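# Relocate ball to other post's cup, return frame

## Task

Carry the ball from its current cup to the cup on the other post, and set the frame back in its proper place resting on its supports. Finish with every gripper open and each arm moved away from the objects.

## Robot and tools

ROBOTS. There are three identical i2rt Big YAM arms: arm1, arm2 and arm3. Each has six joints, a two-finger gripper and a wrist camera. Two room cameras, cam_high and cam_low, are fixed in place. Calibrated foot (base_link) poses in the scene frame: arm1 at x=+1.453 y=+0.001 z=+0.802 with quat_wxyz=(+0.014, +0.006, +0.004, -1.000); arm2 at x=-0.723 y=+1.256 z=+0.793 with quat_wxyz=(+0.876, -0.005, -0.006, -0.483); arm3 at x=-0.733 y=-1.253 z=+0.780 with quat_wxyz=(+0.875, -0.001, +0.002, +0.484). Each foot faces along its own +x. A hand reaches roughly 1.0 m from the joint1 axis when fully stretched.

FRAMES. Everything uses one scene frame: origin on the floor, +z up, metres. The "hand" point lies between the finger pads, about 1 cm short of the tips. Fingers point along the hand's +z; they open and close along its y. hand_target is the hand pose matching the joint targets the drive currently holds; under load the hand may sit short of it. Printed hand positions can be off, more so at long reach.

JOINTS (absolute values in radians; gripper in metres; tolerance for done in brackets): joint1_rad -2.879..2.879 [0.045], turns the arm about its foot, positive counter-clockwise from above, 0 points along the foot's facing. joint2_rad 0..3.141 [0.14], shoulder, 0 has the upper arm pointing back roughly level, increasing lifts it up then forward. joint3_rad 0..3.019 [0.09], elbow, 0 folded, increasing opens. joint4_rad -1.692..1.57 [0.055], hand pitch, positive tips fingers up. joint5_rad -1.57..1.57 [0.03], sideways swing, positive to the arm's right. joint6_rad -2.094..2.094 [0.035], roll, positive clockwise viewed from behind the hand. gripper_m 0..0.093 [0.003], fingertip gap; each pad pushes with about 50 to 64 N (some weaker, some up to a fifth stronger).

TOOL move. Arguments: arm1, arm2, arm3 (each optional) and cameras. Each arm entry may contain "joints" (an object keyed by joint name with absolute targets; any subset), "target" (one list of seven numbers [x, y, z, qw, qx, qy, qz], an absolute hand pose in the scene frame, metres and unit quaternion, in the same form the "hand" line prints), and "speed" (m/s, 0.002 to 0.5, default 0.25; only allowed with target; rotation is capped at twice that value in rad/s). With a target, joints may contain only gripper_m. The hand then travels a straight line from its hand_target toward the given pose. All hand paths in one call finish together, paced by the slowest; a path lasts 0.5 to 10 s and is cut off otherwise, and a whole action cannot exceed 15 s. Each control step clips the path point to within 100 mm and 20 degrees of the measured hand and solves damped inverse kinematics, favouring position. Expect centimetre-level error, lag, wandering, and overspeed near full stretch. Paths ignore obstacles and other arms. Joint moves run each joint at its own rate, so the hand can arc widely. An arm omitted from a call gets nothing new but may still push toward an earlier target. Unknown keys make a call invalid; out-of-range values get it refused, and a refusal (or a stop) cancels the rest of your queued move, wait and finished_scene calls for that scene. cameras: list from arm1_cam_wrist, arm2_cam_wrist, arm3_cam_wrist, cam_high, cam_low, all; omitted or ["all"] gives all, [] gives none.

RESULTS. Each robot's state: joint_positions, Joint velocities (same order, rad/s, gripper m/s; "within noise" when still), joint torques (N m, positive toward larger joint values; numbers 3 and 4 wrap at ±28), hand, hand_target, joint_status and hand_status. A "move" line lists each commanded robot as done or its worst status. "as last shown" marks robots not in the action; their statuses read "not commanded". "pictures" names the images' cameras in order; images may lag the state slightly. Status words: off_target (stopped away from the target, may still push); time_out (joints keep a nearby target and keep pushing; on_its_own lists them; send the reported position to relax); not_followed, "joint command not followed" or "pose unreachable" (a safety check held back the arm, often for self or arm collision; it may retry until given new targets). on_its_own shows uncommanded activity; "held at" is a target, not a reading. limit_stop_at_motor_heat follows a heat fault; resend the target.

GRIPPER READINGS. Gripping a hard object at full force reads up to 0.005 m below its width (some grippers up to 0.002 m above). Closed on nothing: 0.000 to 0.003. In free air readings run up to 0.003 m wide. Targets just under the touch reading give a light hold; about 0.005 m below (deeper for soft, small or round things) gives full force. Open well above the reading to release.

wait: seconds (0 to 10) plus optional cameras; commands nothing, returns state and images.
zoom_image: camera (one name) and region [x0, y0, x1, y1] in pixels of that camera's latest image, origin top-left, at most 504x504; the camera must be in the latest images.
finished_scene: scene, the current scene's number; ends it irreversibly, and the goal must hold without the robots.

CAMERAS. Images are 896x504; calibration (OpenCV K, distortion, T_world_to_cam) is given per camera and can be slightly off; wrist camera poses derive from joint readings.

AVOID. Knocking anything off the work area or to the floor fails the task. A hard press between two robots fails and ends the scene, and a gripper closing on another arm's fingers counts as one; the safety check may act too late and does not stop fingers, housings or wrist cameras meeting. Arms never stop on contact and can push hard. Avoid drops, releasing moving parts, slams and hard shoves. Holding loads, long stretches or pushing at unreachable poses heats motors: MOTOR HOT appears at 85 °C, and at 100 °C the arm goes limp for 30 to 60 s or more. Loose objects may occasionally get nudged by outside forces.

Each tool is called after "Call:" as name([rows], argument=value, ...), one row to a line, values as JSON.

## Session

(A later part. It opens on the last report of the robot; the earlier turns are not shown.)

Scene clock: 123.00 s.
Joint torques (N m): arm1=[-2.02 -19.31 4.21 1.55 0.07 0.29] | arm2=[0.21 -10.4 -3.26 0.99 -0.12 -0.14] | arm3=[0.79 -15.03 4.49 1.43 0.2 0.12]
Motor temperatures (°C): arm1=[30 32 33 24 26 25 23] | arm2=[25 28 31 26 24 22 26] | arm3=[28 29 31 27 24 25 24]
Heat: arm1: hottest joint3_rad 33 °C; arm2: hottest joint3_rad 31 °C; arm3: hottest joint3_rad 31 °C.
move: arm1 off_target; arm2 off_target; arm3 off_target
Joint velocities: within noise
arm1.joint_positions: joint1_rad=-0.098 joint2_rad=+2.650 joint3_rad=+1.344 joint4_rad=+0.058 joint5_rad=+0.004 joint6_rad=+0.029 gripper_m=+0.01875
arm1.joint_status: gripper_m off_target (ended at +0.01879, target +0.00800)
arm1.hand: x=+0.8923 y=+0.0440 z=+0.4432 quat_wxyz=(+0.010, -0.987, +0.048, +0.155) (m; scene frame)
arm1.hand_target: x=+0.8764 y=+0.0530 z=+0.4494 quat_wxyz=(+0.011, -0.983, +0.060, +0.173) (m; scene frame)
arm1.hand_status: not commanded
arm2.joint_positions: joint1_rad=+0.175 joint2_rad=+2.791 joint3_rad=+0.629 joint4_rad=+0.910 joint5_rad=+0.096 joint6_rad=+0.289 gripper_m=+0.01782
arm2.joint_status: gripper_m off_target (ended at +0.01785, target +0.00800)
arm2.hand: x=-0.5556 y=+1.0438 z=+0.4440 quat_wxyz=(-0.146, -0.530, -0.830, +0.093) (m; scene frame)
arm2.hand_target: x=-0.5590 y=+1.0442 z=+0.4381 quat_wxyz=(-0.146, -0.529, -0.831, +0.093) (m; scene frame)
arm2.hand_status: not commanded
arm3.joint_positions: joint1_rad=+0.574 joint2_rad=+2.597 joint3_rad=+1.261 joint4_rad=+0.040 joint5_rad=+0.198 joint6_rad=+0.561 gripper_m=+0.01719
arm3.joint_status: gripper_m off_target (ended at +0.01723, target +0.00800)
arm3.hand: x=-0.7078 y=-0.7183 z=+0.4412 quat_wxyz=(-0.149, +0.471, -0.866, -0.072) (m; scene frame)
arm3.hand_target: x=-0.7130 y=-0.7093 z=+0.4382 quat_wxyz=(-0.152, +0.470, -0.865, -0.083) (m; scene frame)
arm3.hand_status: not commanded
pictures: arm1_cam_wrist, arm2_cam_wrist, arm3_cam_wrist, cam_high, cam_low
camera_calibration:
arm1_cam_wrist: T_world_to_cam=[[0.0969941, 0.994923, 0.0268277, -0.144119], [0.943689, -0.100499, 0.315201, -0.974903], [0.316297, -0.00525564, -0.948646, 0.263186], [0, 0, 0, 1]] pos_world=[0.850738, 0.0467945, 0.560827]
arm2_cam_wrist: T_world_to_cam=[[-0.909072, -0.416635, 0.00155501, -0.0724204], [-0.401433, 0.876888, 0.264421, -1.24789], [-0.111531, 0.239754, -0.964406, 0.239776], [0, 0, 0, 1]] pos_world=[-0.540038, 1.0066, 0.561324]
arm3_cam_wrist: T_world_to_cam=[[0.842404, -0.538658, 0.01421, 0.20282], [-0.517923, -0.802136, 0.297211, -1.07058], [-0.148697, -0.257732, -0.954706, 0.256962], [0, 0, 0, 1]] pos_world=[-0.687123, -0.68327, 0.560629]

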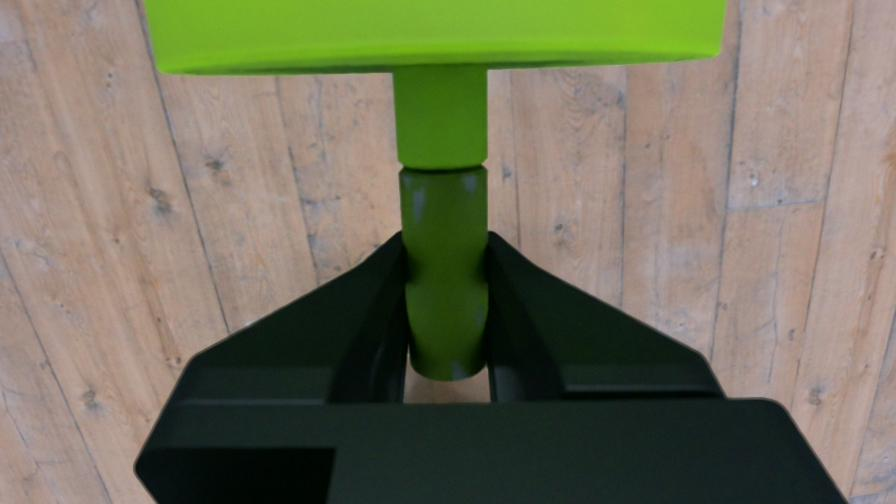

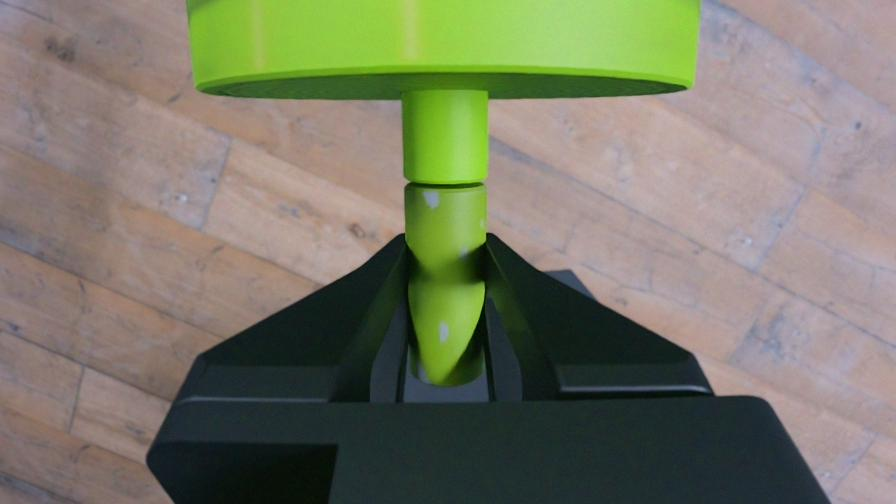

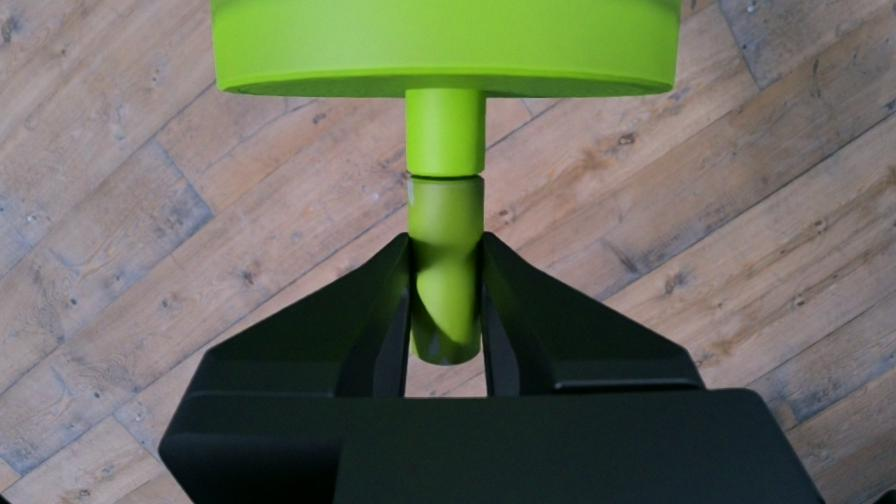

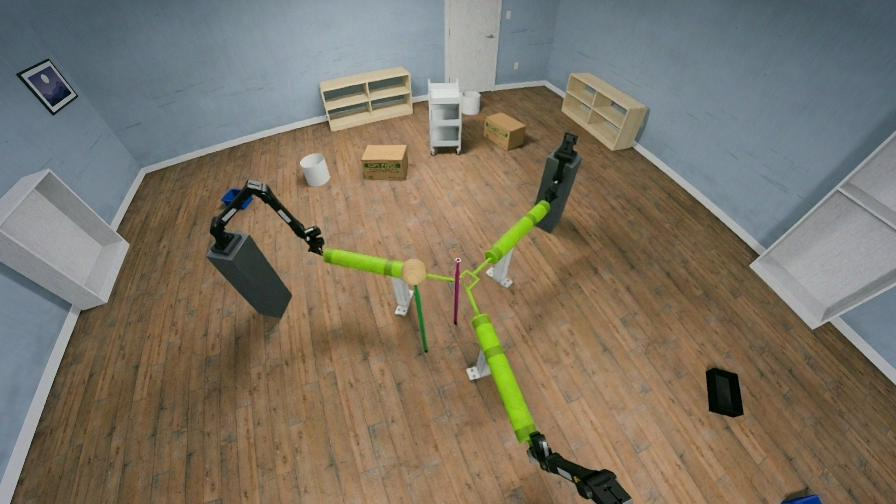

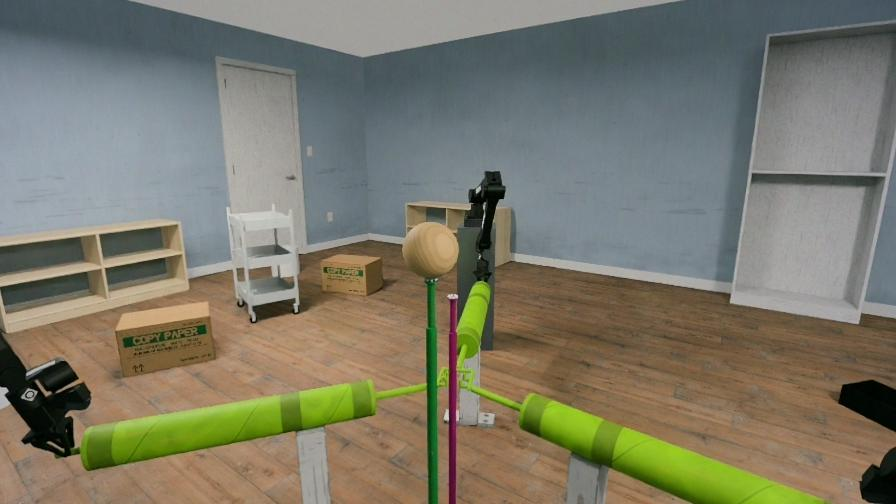

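Call:
move(arm1={"target":[0.876,0.053,0.63,0.0106,-0.983,0.0601,0.1733],"speed":0.12}, arm2={"target":[-0.559,1.044,0.618,0.1464,0.5291,0.8306,-0.0933],"speed":0.12}, arm3={"target":[-0.713,-0.709,0.618,0.1526,-0.47,0.8654,0.0828],"speed":0.12}, cameras=["cam_low"])

Call:
move(arm1={"target":[0.876,0.053,0.825,0.0106,-0.983,0.0601,0.1733],"speed":0.12}, arm2={"target":[-0.559,1.044,0.813,0.1464,0.5291,0.8306,-0.0933],"speed":0.12}, arm3={"target":[-0.713,-0.709,0.813,0.1526,-0.47,0.8654,0.0828],"speed":0.12})

Scene clock: 140.63 s.
Joint torques (N m): arm1=[-2.37 -21.95 4.6 0.69 0.14 0.28] | arm2=[0.38 -12.45 -2.15 0.21 -0.15 -0.11] | arm3=[0.85 -18.14 4.75 0.27 0.34 0.11]
Motor temperatures (°C): arm1=[30 34 32 24 26 25 25] | arm2=[25 29 30 26 24 22 27] | arm3=[28 29 29 27 24 25 25]
Heat: arm1: hottest joint2_rad 34 °C; arm2: hottest joint3_rad 30 °C; arm3: hottest joint2_rad 29 °C.
move: arm1 off_target; arm2 done; arm3 off_target
Joint velocities: within noise
arm1.joint_positions: joint1_rad=-0.098 joint2_rad=+2.259 joint3_rad=+1.159 joint4_rad=-0.161 joint5_rad=+0.000 joint6_rad=+0.027 gripper_m=+0.01875
arm1.joint_status: not commanded
arm1.hand: x=+0.8932 y=+0.0417 z=+0.6011 quat_wxyz=(+0.008, -0.988, +0.047, +0.149) (m; scene frame)
arm1.hand_target: x=+0.8764 y=+0.0529 z=+0.6293 quat_wxyz=(+0.011, -0.983, +0.060, +0.173) (m; scene frame)
arm1.hand_status: off_target (0.035 m and 3.2 deg from the pose sent, 0.188 m and 2.5 deg at the start)
arm2.joint_positions: joint1_rad=+0.168 joint2_rad=+2.115 joint3_rad=+0.317 joint4_rad=+0.540 joint5_rad=+0.095 joint6_rad=+0.282 gripper_m=+0.01782
arm2.joint_status: not commanded
arm2.hand: x=-0.5576 y=+1.0447 z=+0.6111 quat_wxyz=(-0.143, -0.530, -0.831, +0.092) (m; scene frame)
arm2.hand_target: x=-0.5590 y=+1.0441 z=+0.6177 quat_wxyz=(-0.147, -0.529, -0.831, +0.093) (m; scene frame)
arm2.hand_status: done (0.007 m and 0.4 deg from the pose sent, 0.174 m and 0.1 deg at the start)
arm3.joint_positions: joint1_rad=+0.574 joint2_rad=+2.207 joint3_rad=+1.096 joint4_rad=-0.190 joint5_rad=+0.195 joint6_rad=+0.563 gripper_m=+0.01720
arm3.joint_status: not commanded
arm3.hand: x=-0.7080 y=-0.7179 z=+0.5962 quat_wxyz=(-0.147, +0.472, -0.867, -0.071) (m; scene frame)
arm3.hand_target: x=-0.7129 y=-0.7091 z=+0.6172 quat_wxyz=(-0.152, +0.470, -0.865, -0.083) (m; scene frame)
arm3.hand_status: off_target (0.024 m and 1.6 deg from the pose sent, 0.177 m and 1.3 deg at the start)
pictures: cam_low

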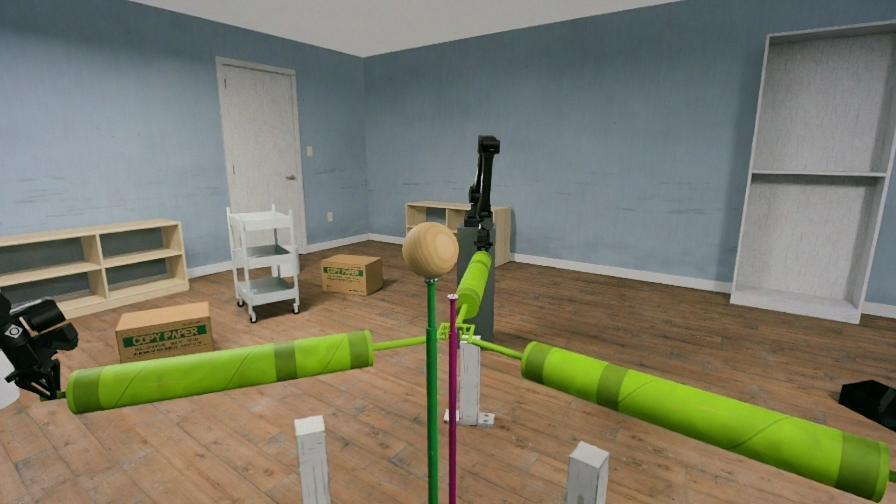

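Scene clock: 143.13 s.
Joint torques (N m): arm1=[-1.96 -19.31 9.94 -0.08 0.08 0.32] | arm2=[0.79 -5.77 7.92 -0.69 -0.23 -0.04] | arm3=[0.73 -15.97 9.99 -0.64 0.29 0.09]
Motor temperatures (°C): arm1=[30 34 32 24 26 25 25] | arm2=[25 29 30 26 24 22 27] | arm3=[28 29 30 27 24 25 25]
Heat: arm1: hottest joint2_rad 34 °C; arm2: hottest joint3_rad 30 °C; arm3: hottest joint3_rad 30 °C.
move: arm1 off_target; arm2 off_target; arm3 off_target
Joint velocities: within noise
arm1.joint_positions: joint1_rad=-0.106 joint2_rad=+1.856 joint3_rad=+1.157 joint4_rad=-0.566 joint5_rad=+0.000 joint6_rad=+0.018 gripper_m=+0.01875
arm1.joint_status: not commanded
arm1.hand: x=+0.8943 y=+0.0443 z=+0.7905 quat_wxyz=(+0.009, -0.988, +0.046, +0.147) (m; scene frame)
arm1.hand_target: x=+0.8771 y=+0.0530 z=+0.8249 quat_wxyz=(+0.011, -0.983, +0.060, +0.174) (m; scene frame)
arm1.hand_status: off_target (0.040 m and 3.4 deg from the pose sent, 0.225 m and 3.2 deg at the start)
arm2.joint_positions: joint1_rad=+0.159 joint2_rad=+1.090 joint3_rad=+0.344 joint4_rad=-0.508 joint5_rad=+0.095 joint6_rad=+0.269 gripper_m=+0.01782
arm2.joint_status: not commanded
arm2.hand: x=-0.5616 y=+1.0471 z=+0.8029 quat_wxyz=(-0.144, -0.529, -0.831, +0.095) (m; scene frame)
arm2.hand_target: x=-0.5590 y=+1.0438 z=+0.8126 quat_wxyz=(-0.147, -0.529, -0.831, +0.093) (m; scene frame)
arm2.hand_status: off_target (0.011 m and 0.3 deg from the pose sent, 0.202 m and 0.4 deg at the start)
arm3.joint_positions: joint1_rad=+0.576 joint2_rad=+1.802 joint3_rad=+1.119 joint4_rad=-0.615 joint5_rad=+0.197 joint6_rad=+0.566 gripper_m=+0.01720
arm3.joint_status: not commanded
arm3.hand: x=-0.7083 y=-0.7167 z=+0.7862 quat_wxyz=(-0.148, +0.471, -0.867, -0.072) (m; scene frame)
arm3.hand_target: x=-0.7129 y=-0.7094 z=+0.8124 quat_wxyz=(-0.153, +0.470, -0.865, -0.083) (m; scene frame)
arm3.hand_status: off_target (0.028 m and 1.4 deg from the pose sent, 0.217 m and 1.6 deg at the start)
pictures: arm1_cam_wrist, arm2_cam_wrist, arm3_cam_wrist, cam_high, cam_low
camera_calibration:
arm1_cam_wrist: T_world_to_cam=[[0.0930122, 0.995299, 0.0270016, -0.150518], [0.938714, -0.0967001, 0.330856, -1.09435], [0.331911, -0.0054268, -0.943295, 0.573848], [0, 0, 0, 1]] pos_world=[0.850818, 0.0471001, 0.907445]
arm2_cam_wrist: T_world_to_cam=[[-0.908031, -0.418822, 0.0081759, -0.079562], [-0.401785, 0.876284, 0.265885, -1.34885], [-0.118523, 0.238147, -0.96397, 0.581801], [0, 0, 0, 1]] pos_world=[-0.545237, 1.0101, 0.920129]
arm3_cam_wrist: T_world_to_cam=[[0.841539, -0.54003, 0.0134043, 0.198225], [-0.518489, -0.800509, 0.300591, -1.17391], [-0.151598, -0.259909, -0.953659, 0.582196], [0, 0, 0, 1]] pos_world=[-0.687215, -0.681364, 0.905427]

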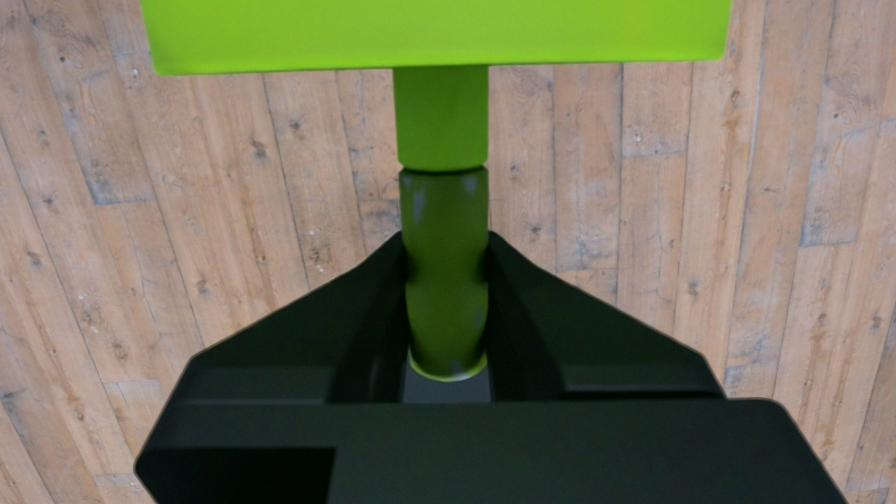

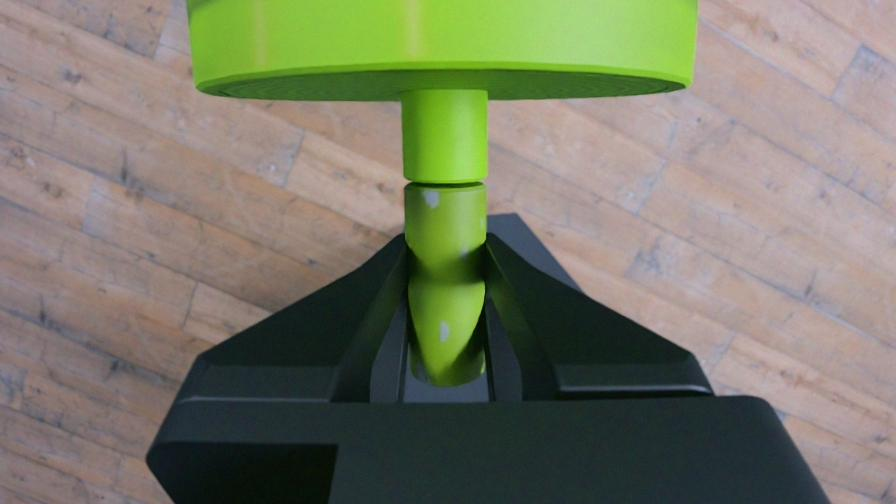

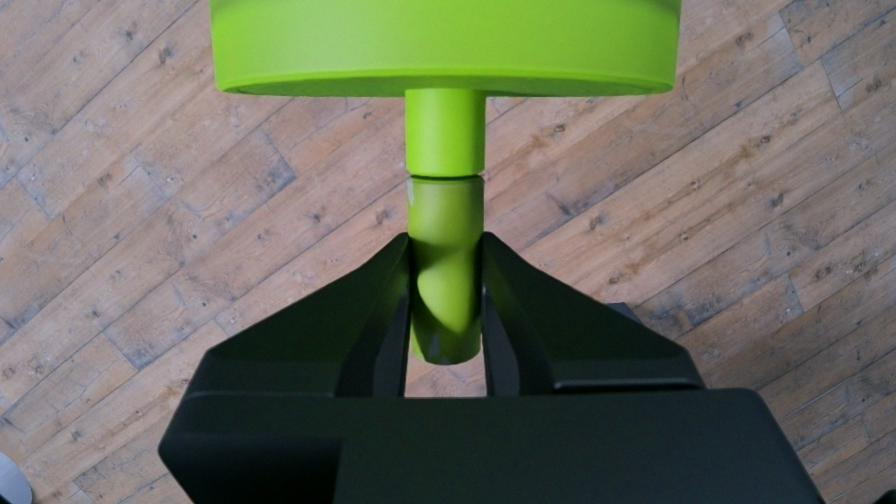

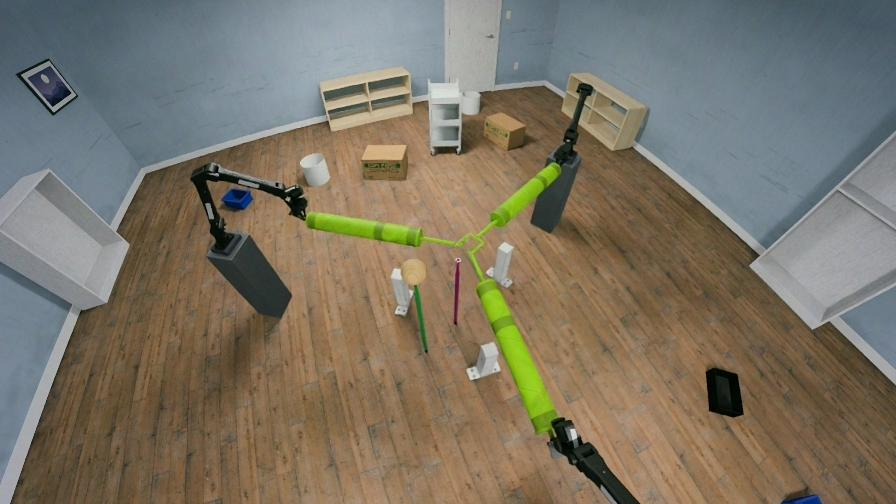

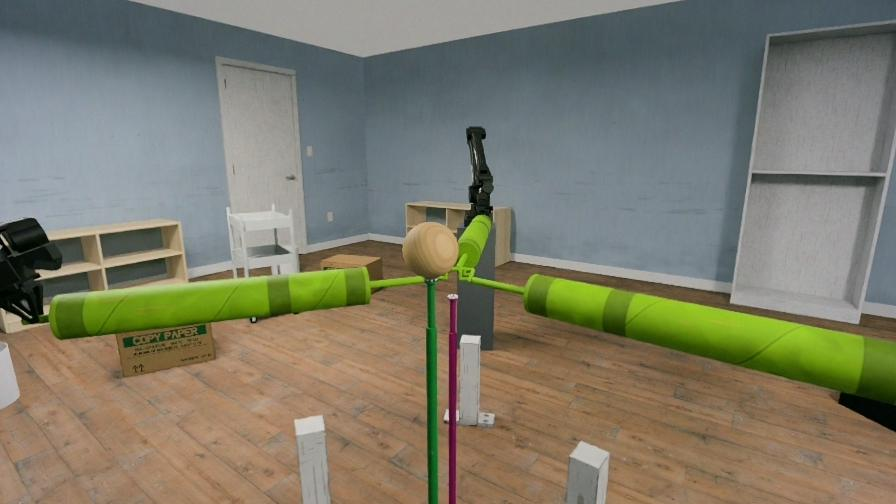

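Call:
move(arm1={"target":[0.877,0.053,0.874,0.0106,-0.983,0.0601,0.1733],"speed":0.12}, arm2={"target":[-0.557,1.042,0.85,0.1464,0.5291,0.8306,-0.0933],"speed":0.12}, arm3={"target":[-0.713,-0.709,0.867,0.1526,-0.47,0.8654,0.0828],"speed":0.12}, cameras=["cam_low"])

Call:
move(arm1={"target":[0.983,-0.173,0.874,0.0106,-0.983,0.0601,0.1733],"speed":0.12}, arm2={"target":[-0.451,0.816,0.85,0.1464,0.5291,0.8306,-0.0933],"speed":0.12}, arm3={"target":[-0.607,-0.935,0.867,0.1526,-0.47,0.8654,0.0828],"speed":0.12}, cameras=["cam_low","cam_high"])

Call:
zoom_image(camera="cam_low", region=[370, 200, 530, 320])

Call:
zoom_image(camera="cam_high", region=[380, 220, 510, 320])

Scene clock: 166.77 s.
Joint torques (N m): arm1=[-2.14 -18.55 11.06 -0.09 0.09 0.32] | arm2=[0.91 -5.3 9.44 -0.79 -0.24 -0.03] | arm3=[0.73 -15.91 11.25 -0.77 0.25 0.09]
Motor temperatures (°C): arm1=[30 35 34 24 25 25 25] | arm2=[25 29 32 26 24 22 28] | arm3=[27 30 32 27 24 25 26]
Heat: arm1: hottest joint2_rad 35 °C; arm2: hottest joint3_rad 32 °C; arm3: hottest joint3_rad 32 °C.
move: arm1 off_target; arm2 off_target; arm3 off_target
Joint velocities: within noise
arm1.joint_positions: joint1_rad=-0.106 joint2_rad=+1.782 joint3_rad=+1.196 joint4_rad=-0.685 joint5_rad=-0.001 joint6_rad=+0.018 gripper_m=+0.01875
arm1.joint_status: not commanded
arm1.hand: x=+0.8954 y=+0.0436 z=+0.8362 quat_wxyz=(+0.009, -0.988, +0.046, +0.144) (m; scene frame)
arm1.hand_target: x=+0.8783 y=+0.0529 z=+0.8740 quat_wxyz=(+0.011, -0.983, +0.060, +0.174) (m; scene frame)
arm1.hand_status: off_target (0.043 m and 3.8 deg from the pose sent, 0.086 m and 3.4 deg at the start)
arm2.joint_positions: joint1_rad=+0.158 joint2_rad=+1.001 joint3_rad=+0.402 joint4_rad=-0.664 joint5_rad=+0.095 joint6_rad=+0.268 gripper_m=+0.01782
arm2.joint_status: not commanded
arm2.hand: x=-0.5616 y=+1.0468 z=+0.8345 quat_wxyz=(-0.140, -0.529, -0.832, +0.094) (m; scene frame)
arm2.hand_target: x=-0.5569 y=+1.0419 z=+0.8492 quat_wxyz=(-0.147, -0.529, -0.831, +0.093) (m; scene frame)
arm2.hand_status: off_target (0.017 m and 0.8 deg from the pose sent, 0.048 m and 0.3 deg at the start)
arm3.joint_positions: joint1_rad=+0.576 joint2_rad=+1.729 joint3_rad=+1.172 joint4_rad=-0.749 joint5_rad=+0.198 joint6_rad=+0.566 gripper_m=+0.01720
arm3.joint_status: not commanded
arm3.hand: x=-0.7080 y=-0.7165 z=+0.8352 quat_wxyz=(-0.146, +0.471, -0.867, -0.068) (m; scene frame)
arm3.hand_target: x=-0.7129 y=-0.7094 z=+0.8664 quat_wxyz=(-0.153, +0.470, -0.865, -0.083) (m; scene frame)
arm3.hand_status: off_target (0.033 m and 1.8 deg from the pose sent, 0.081 m and 1.4 deg at the start)
pictures: cam_low

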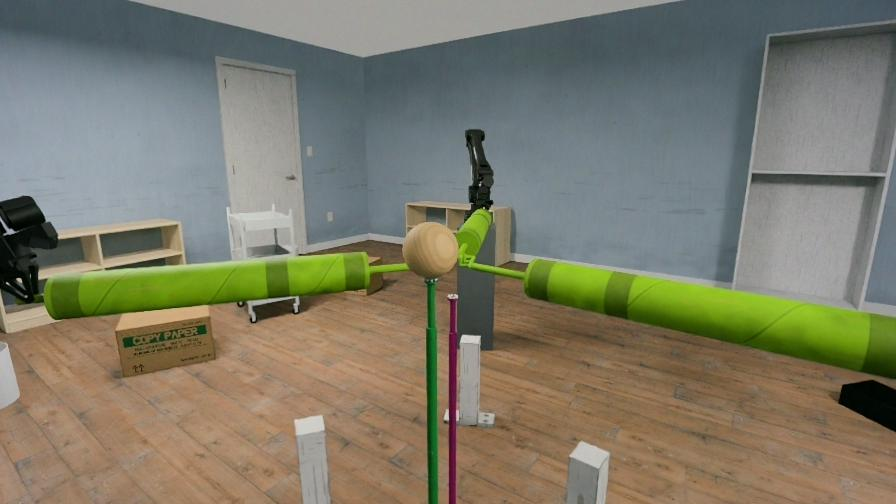

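Scene clock: 169.60 s.
Joint torques (N m): arm1=[-1.03 -16.97 8.46 0.47 1.06 0.4] | arm2=[1.96 -13.27 10.48 -0.24 -0.45 0.06] | arm3=[-1.2 -8.12 9.16 0.06 0.01 -0.11]
Motor temperatures (°C): arm1=[30 34 34 24 26 25 25] | arm2=[25 29 32 26 24 22 28] | arm3=[27 30 32 27 24 25 26]
Heat: arm1: hottest joint2_rad 34 °C; arm2: hottest joint3_rad 32 °C; arm3: hottest joint3_rad 32 °C.
move: arm1 off_target; arm2 off_target; arm3 off_target
Joint velocities: within noise
arm1.joint_positions: joint1_rad=+0.387 joint2_rad=+1.633 joint3_rad=+1.024 joint4_rad=-0.699 joint5_rad=+0.146 joint6_rad=+0.487 gripper_m=+0.01875
arm1.joint_status: not commanded
arm1.hand: x=+0.9937 y=-0.1742 z=+0.8449 quat_wxyz=(+0.013, -0.989, +0.044, +0.144) (m; scene frame)
arm1.hand_target: x=+0.9835 y=-0.1728 z=+0.8734 quat_wxyz=(+0.010, -0.983, +0.060, +0.173) (m; scene frame)
arm1.hand_status: off_target (0.031 m and 3.9 deg from the pose sent, 0.237 m and 3.8 deg at the start)
arm2.joint_positions: joint1_rad=-0.003 joint2_rad=+1.648 joint3_rad=+1.001 joint4_rad=-0.604 joint5_rad=+0.051 joint6_rad=+0.118 gripper_m=+0.01782
arm2.joint_status: not commanded
arm2.hand: x=-0.4654 y=+0.8275 z=+0.8403 quat_wxyz=(-0.139, -0.531, -0.831, +0.096) (m; scene frame)
arm2.hand_target: x=-0.4513 y=+0.8166 z=+0.8502 quat_wxyz=(-0.147, -0.529, -0.831, +0.093) (m; scene frame)
arm2.hand_status: off_target (0.021 m and 0.9 deg from the pose sent, 0.256 m and 0.7 deg at the start)
arm3.joint_positions: joint1_rad=+0.239 joint2_rad=+1.173 joint3_rad=+0.631 joint4_rad=-0.702 joint5_rad=+0.087 joint6_rad=+0.240 gripper_m=+0.01720
arm3.joint_status: not commanded
arm3.hand: x=-0.6102 y=-0.9318 z=+0.8547 quat_wxyz=(-0.147, +0.471, -0.866, -0.078) (m; scene frame)
arm3.hand_target: x=-0.6070 y=-0.9349 z=+0.8663 quat_wxyz=(-0.153, +0.470, -0.865, -0.083) (m; scene frame)
arm3.hand_status: off_target (0.013 m and 0.9 deg from the pose sent, 0.243 m and 1.8 deg at the start)
pictures: cam_high, cam_low

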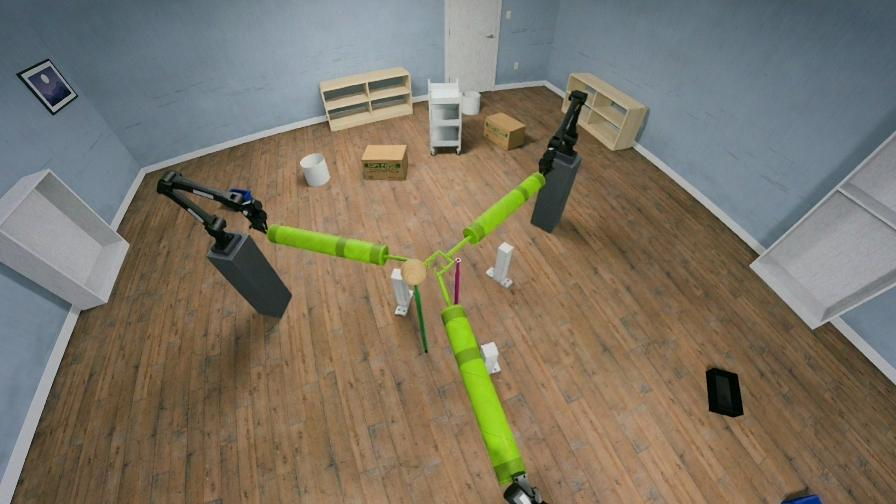

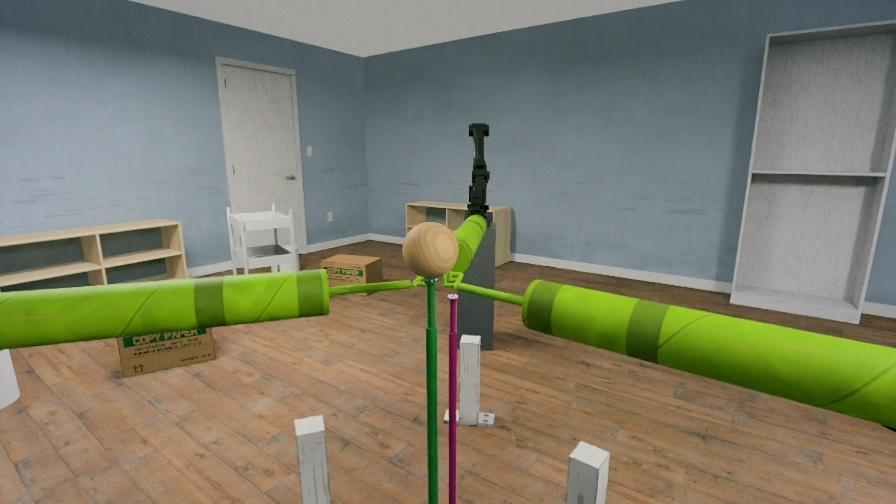

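Scaled by 3.150 from the camera's 896x504 image, which has a finer 1280x720 frame.

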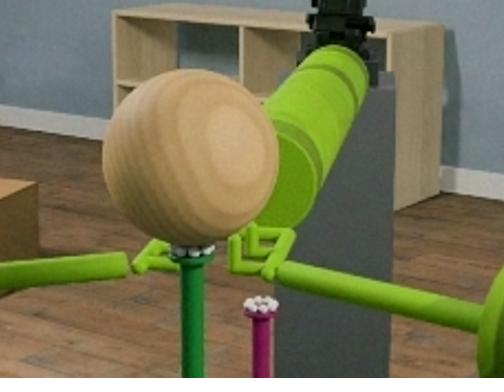

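Scaled by 3.877 from the camera's 896x504 image, which has a finer 1280x720 frame.

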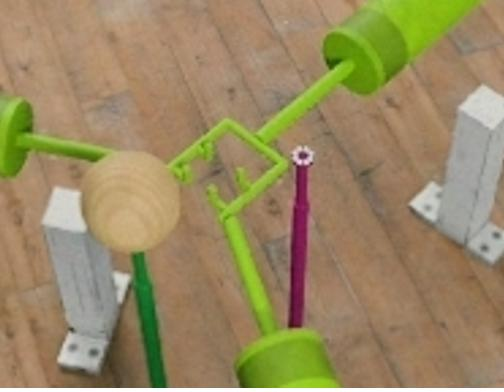

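Call:
move(arm1={"target":[1.013,-0.235,0.87,0.0106,-0.983,0.0601,0.1733],"speed":0.1}, arm2={"target":[-0.417,0.753,0.846,0.1464,0.5291,0.8306,-0.0933],"speed":0.1}, arm3={"target":[-0.574,-0.997,0.848,0.1526,-0.47,0.8654,0.0828],"speed":0.1}, cameras=["cam_low","cam_high"])

Call:
zoom_image(camera="cam_low", region=[370, 200, 530, 320])

Call:
zoom_image(camera="cam_high", region=[380, 220, 510, 320])

Scene clock: 184.40 s.
Joint torques (N m): arm1=[-1.2 -15.74 9.2 0.43 1.19 0.4] | arm2=[2.32 -16.21 11.12 -0.2 -0.36 0.09] | arm3=[-1.44 -6.01 8.66 0.65 -0.09 -0.11]
Motor temperatures (°C): arm1=[30 33 36 24 27 25 26] | arm2=[25 29 35 26 24 22 28] | arm3=[27 30 33 27 24 25 26]
Heat: arm1: hottest joint3_rad 36 °C; arm2: hottest joint3_rad 35 °C; arm3: hottest joint3_rad 33 °C.
move: arm1 off_target; arm2 off_target; arm3 done
Joint velocities: within noise
arm1.joint_positions: joint1_rad=+0.544 joint2_rad=+1.633 joint3_rad=+1.024 joint4_rad=-0.722 joint5_rad=+0.189 joint6_rad=+0.637 gripper_m=+0.01875
arm1.joint_status: not commanded
arm1.hand: x=+1.0274 y=-0.2343 z=+0.8445 quat_wxyz=(+0.014, -0.988, +0.042, +0.146) (m; scene frame)
arm1.hand_target: x=+1.0137 y=-0.2348 z=+0.8698 quat_wxyz=(+0.010, -0.983, +0.060, +0.173) (m; scene frame)
arm1.hand_status: off_target (0.029 m and 3.8 deg from the pose sent, 0.068 m and 3.9 deg at the start)
arm2.joint_positions: joint1_rad=-0.017 joint2_rad=+1.813 joint3_rad=+1.215 joint4_rad=-0.658 joint5_rad=+0.046 joint6_rad=+0.106 gripper_m=+0.01782
arm2.joint_status: not commanded
arm2.hand: x=-0.4347 y=+0.7647 z=+0.8355 quat_wxyz=(-0.137, -0.531, -0.831, +0.095) (m; scene frame)
arm2.hand_target: x=-0.4174 y=+0.7538 z=+0.8463 quat_wxyz=(-0.147, -0.529, -0.831, +0.094) (m; scene frame)
arm2.hand_status: off_target (0.024 m and 1.1 deg from the pose sent, 0.089 m and 0.9 deg at the start)
arm3.joint_positions: joint1_rad=+0.026 joint2_rad=+1.059 joint3_rad=+0.510 joint4_rad=-0.688 joint5_rad=+0.014 joint6_rad=+0.037 gripper_m=+0.01720
arm3.joint_status: not commanded
arm3.hand: x=-0.5770 y=-0.9943 z=+0.8408 quat_wxyz=(-0.145, +0.472, -0.866, -0.078) (m; scene frame)
arm3.hand_target: x=-0.5741 y=-0.9969 z=+0.8476 quat_wxyz=(-0.153, +0.470, -0.865, -0.083) (m; scene frame)
arm3.hand_status: done (0.008 m and 1.1 deg from the pose sent, 0.075 m and 0.9 deg at the start)
pictures: cam_high, cam_low

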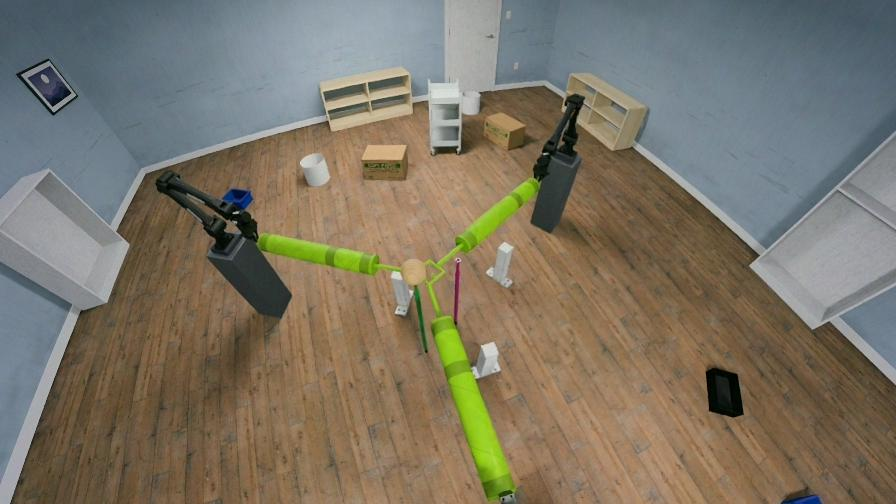

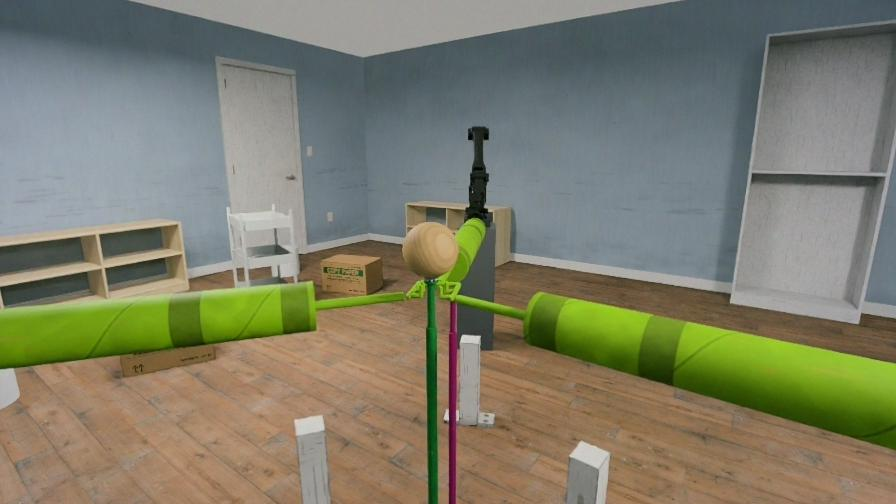

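Scaled by 3.150 from the camera's 896x504 image, which has a finer 1280x720 frame.

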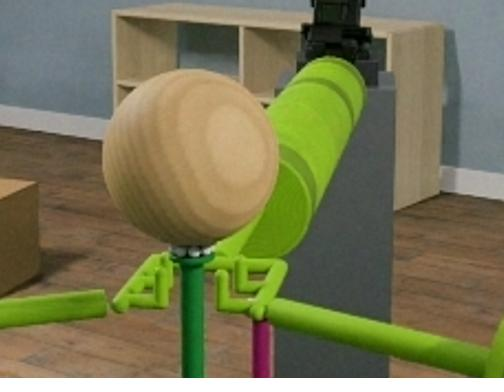

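Scaled by 3.877 from the camera's 896x504 image, which has a finer 1280x720 frame.

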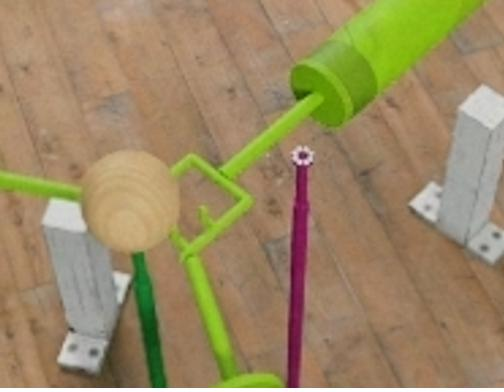

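Call:
move(arm1={"target":[1.03,-0.255,0.87,0.0106,-0.983,0.0601,0.1733],"speed":0.1}, arm2={"target":[-0.400,0.733,0.85,0.1464,0.5291,0.8306,-0.0933],"speed":0.1}, arm3={"target":[-0.557,-1.017,0.848,0.1526,-0.47,0.8654,0.0828],"speed":0.1}, cameras=["cam_low","cam_high"])

Call:
zoom_image(camera="cam_low", region=[390, 250, 470, 310])

Call:
zoom_image(camera="cam_high", region=[390, 240, 470, 300])

Scene clock: 200.20 s.
Joint torques (N m): arm1=[-0.97 -16.15 8.75 0.47 1.16 0.44] | arm2=[2.96 -17.2 11.54 -0.17 -0.23 0.15] | arm3=[-1.55 -5.71 9.42 0.24 -0.08 -0.1]
Motor temperatures (°C): arm1=[30 32 37 24 28 25 26] | arm2=[25 30 41 26 24 22 28] | arm3=[27 30 33 27 24 25 26]
Heat: arm1: hottest joint3_rad 37 °C; arm2: hottest joint3_rad 41 °C; arm3: hottest joint3_rad 33 °C.
move: arm1 off_target; arm2 off_target; arm3 off_target
Joint velocities: within noise
arm1.joint_positions: joint1_rad=+0.599 joint2_rad=+1.633 joint3_rad=+1.024 joint4_rad=-0.737 joint5_rad=+0.207 joint6_rad=+0.690 gripper_m=+0.01875
arm1.joint_status: not commanded
arm1.hand: x=+1.0422 y=-0.2530 z=+0.8443 quat_wxyz=(+0.017, -0.988, +0.042, +0.146) (m; scene frame)
arm1.hand_target: x=+1.0305 y=-0.2548 z=+0.8697 quat_wxyz=(+0.010, -0.983, +0.060, +0.173) (m; scene frame)
arm1.hand_status: off_target (0.029 m and 3.9 deg from the pose sent, 0.033 m and 3.8 deg at the start)
arm2.joint_positions: joint1_rad=-0.017 joint2_rad=+1.865 joint3_rad=+1.303 joint4_rad=-0.698 joint5_rad=+0.045 joint6_rad=+0.105 gripper_m=+0.01782
arm2.joint_status: not commanded
arm2.hand: x=-0.4218 y=+0.7440 z=+0.8382 quat_wxyz=(-0.135, -0.531, -0.831, +0.093) (m; scene frame)
arm2.hand_target: x=-0.4005 y=+0.7342 z=+0.8504 quat_wxyz=(-0.147, -0.529, -0.831, +0.093) (m; scene frame)
arm2.hand_status: off_target (0.027 m and 1.3 deg from the pose sent, 0.049 m and 1.1 deg at the start)
arm3.joint_positions: joint1_rad=-0.078 joint2_rad=+1.035 joint3_rad=+0.486 joint4_rad=-0.688 joint5_rad=-0.023 joint6_rad=-0.063 gripper_m=+0.01720
arm3.joint_status: not commanded
arm3.hand: x=-0.5612 y=-1.0149 z=+0.8378 quat_wxyz=(-0.144, +0.473, -0.866, -0.080) (m; scene frame)
arm3.hand_target: x=-0.5571 y=-1.0169 z=+0.8475 quat_wxyz=(-0.153, +0.470, -0.865, -0.083) (m; scene frame)
arm3.hand_status: off_target (0.011 m and 1.0 deg from the pose sent, 0.031 m and 1.0 deg at the start)
pictures: cam_high, cam_low

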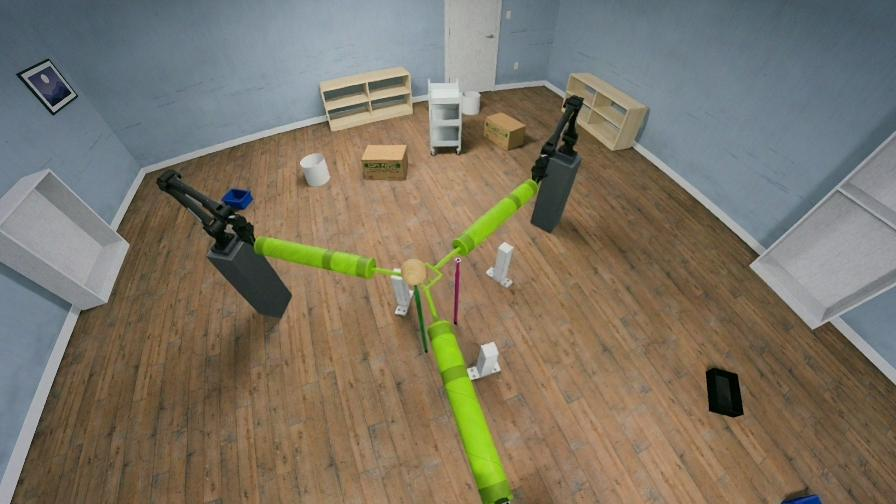

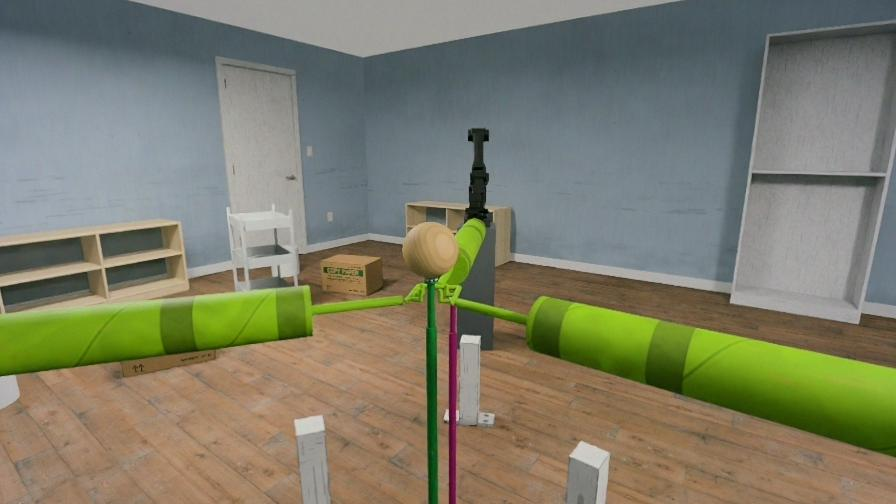

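Scaled by 6.300 from the camera's 896x504 image, which has a finer 1280x720 frame.

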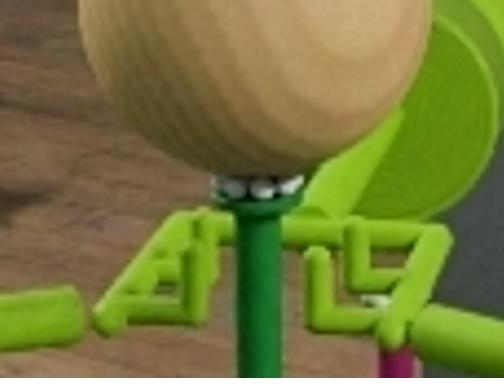

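Scaled by 6.300 from the camera's 896x504 image, which has a finer 1280x720 frame.

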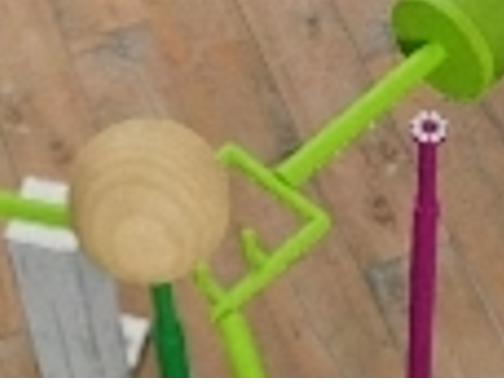

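Call:
move(arm1={"target":[1.049,-0.284,0.87,0.0106,-0.983,0.0601,0.1733],"speed":0.1}, arm2={"target":[-0.380,0.701,0.854,0.1464,0.5291,0.8306,-0.0933],"speed":0.1}, arm3={"target":[-0.538,-1.046,0.850,0.1526,-0.47,0.8654,0.0828],"speed":0.1}, cameras=["cam_low","cam_high"])

Call:
zoom_image(camera="cam_low", region=[390, 250, 470, 310])

Call:
zoom_image(camera="cam_high", region=[390, 240, 470, 300])

Scene clock: 215.13 s.
Joint torques (N m): arm1=[-0.91 -15.38 9.69 0.03 1.16 0.46] | arm2=[2.9 -18.78 12.25 0.05 -0.21 0.15] | arm3=[-1.26 -5.19 9.51 0.13 -0.26 -0.08]
Motor temperatures (°C): arm1=[30 31 38 24 29 25 26] | arm2=[25 31 40 26 24 22 29] | arm3=[27 29 35 27 23 25 26]
Heat: arm1: hottest joint3_rad 38 °C; arm2: hottest joint3_rad 40 °C; arm3: hottest joint3_rad 35 °C.
move: arm1 off_target; arm2 off_target; arm3 done
Joint velocities: within noise
arm1.joint_positions: joint1_rad=+0.676 joint2_rad=+1.633 joint3_rad=+1.024 joint4_rad=-0.749 joint5_rad=+0.227 joint6_rad=+0.764 gripper_m=+0.01875
arm1.joint_status: not commanded
arm1.hand: x=+1.0630 y=-0.2791 z=+0.8444 quat_wxyz=(+0.018, -0.988, +0.041, +0.149) (m; scene frame)
arm1.hand_target: x=+1.0496 y=-0.2837 z=+0.8698 quat_wxyz=(+0.010, -0.983, +0.060, +0.173) (m; scene frame)
arm1.hand_status: off_target (0.030 m and 3.7 deg from the pose sent, 0.041 m and 3.9 deg at the start)
arm2.joint_positions: joint1_rad=-0.017 joint2_rad=+1.947 joint3_rad=+1.434 joint4_rad=-0.759 joint5_rad=+0.044 joint6_rad=+0.105 gripper_m=+0.01782
arm2.joint_status: not commanded
arm2.hand: x=-0.4040 y=+0.7149 z=+0.8384 quat_wxyz=(-0.130, -0.531, -0.832, +0.090) (m; scene frame)
arm2.hand_target: x=-0.3807 y=+0.7025 z=+0.8544 quat_wxyz=(-0.147, -0.529, -0.831, +0.093) (m; scene frame)
arm2.hand_status: off_target (0.032 m and 2.0 deg from the pose sent, 0.062 m and 1.3 deg at the start)
arm3.joint_positions: joint1_rad=-0.226 joint2_rad=+0.997 joint3_rad=+0.474 joint4_rad=-0.714 joint5_rad=-0.070 joint6_rad=-0.201 gripper_m=+0.01720
arm3.joint_status: not commanded
arm3.hand: x=-0.5400 y=-1.0437 z=+0.8409 quat_wxyz=(-0.147, +0.472, -0.866, -0.080) (m; scene frame)
arm3.hand_target: x=-0.5379 y=-1.0458 z=+0.8497 quat_wxyz=(-0.153, +0.470, -0.865, -0.083) (m; scene frame)
arm3.hand_status: done (0.010 m and 0.8 deg from the pose sent, 0.041 m and 1.0 deg at the start)
pictures: cam_high, cam_low

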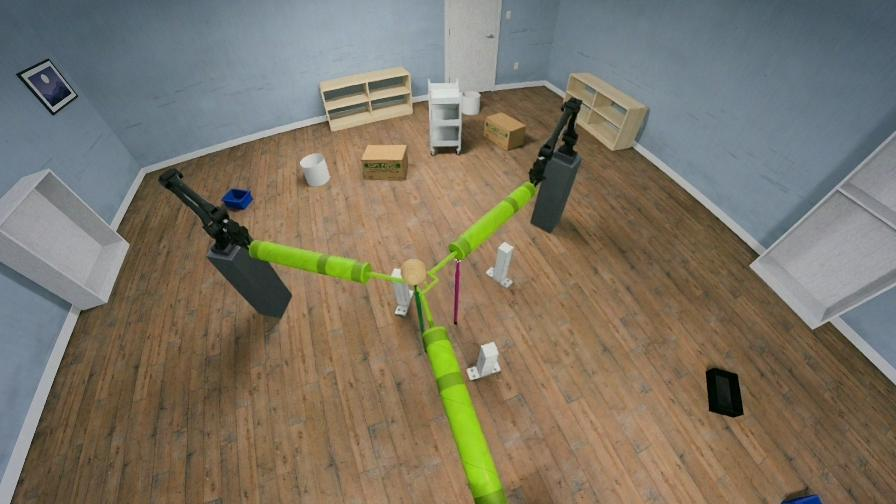

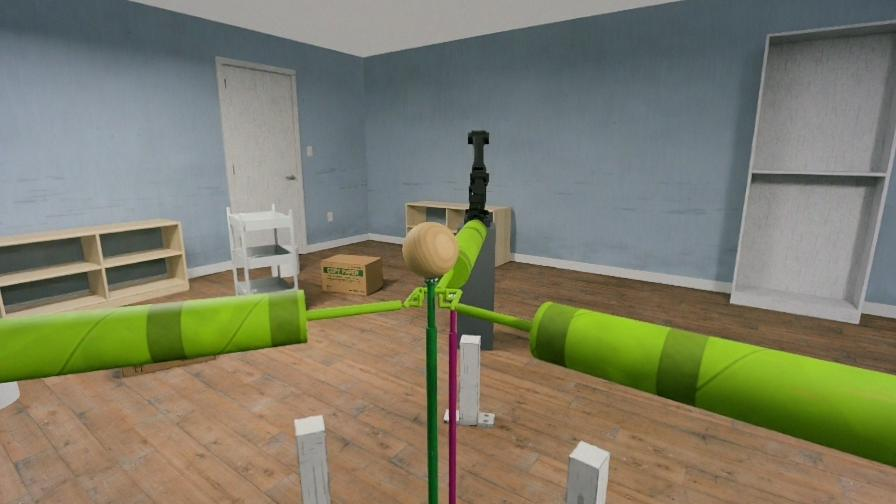

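Scaled by 6.300 from the camera's 896x504 image, which has a finer 1280x720 frame.

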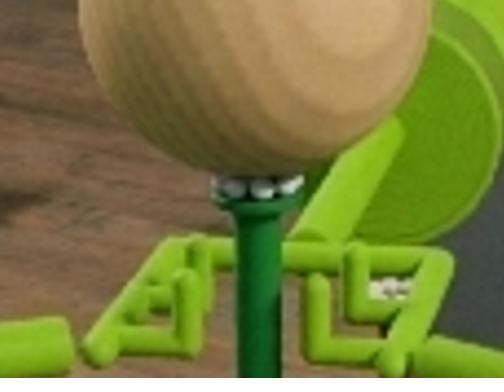

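Scaled by 6.300 from the camera's 896x504 image, which has a finer 1280x720 frame.

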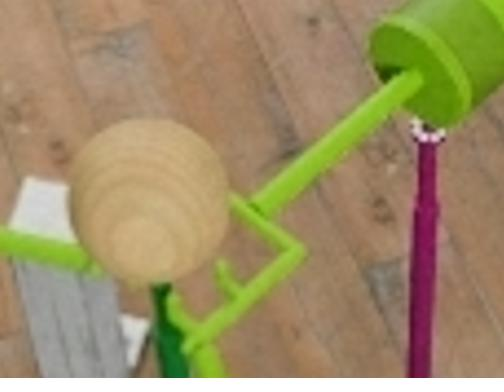

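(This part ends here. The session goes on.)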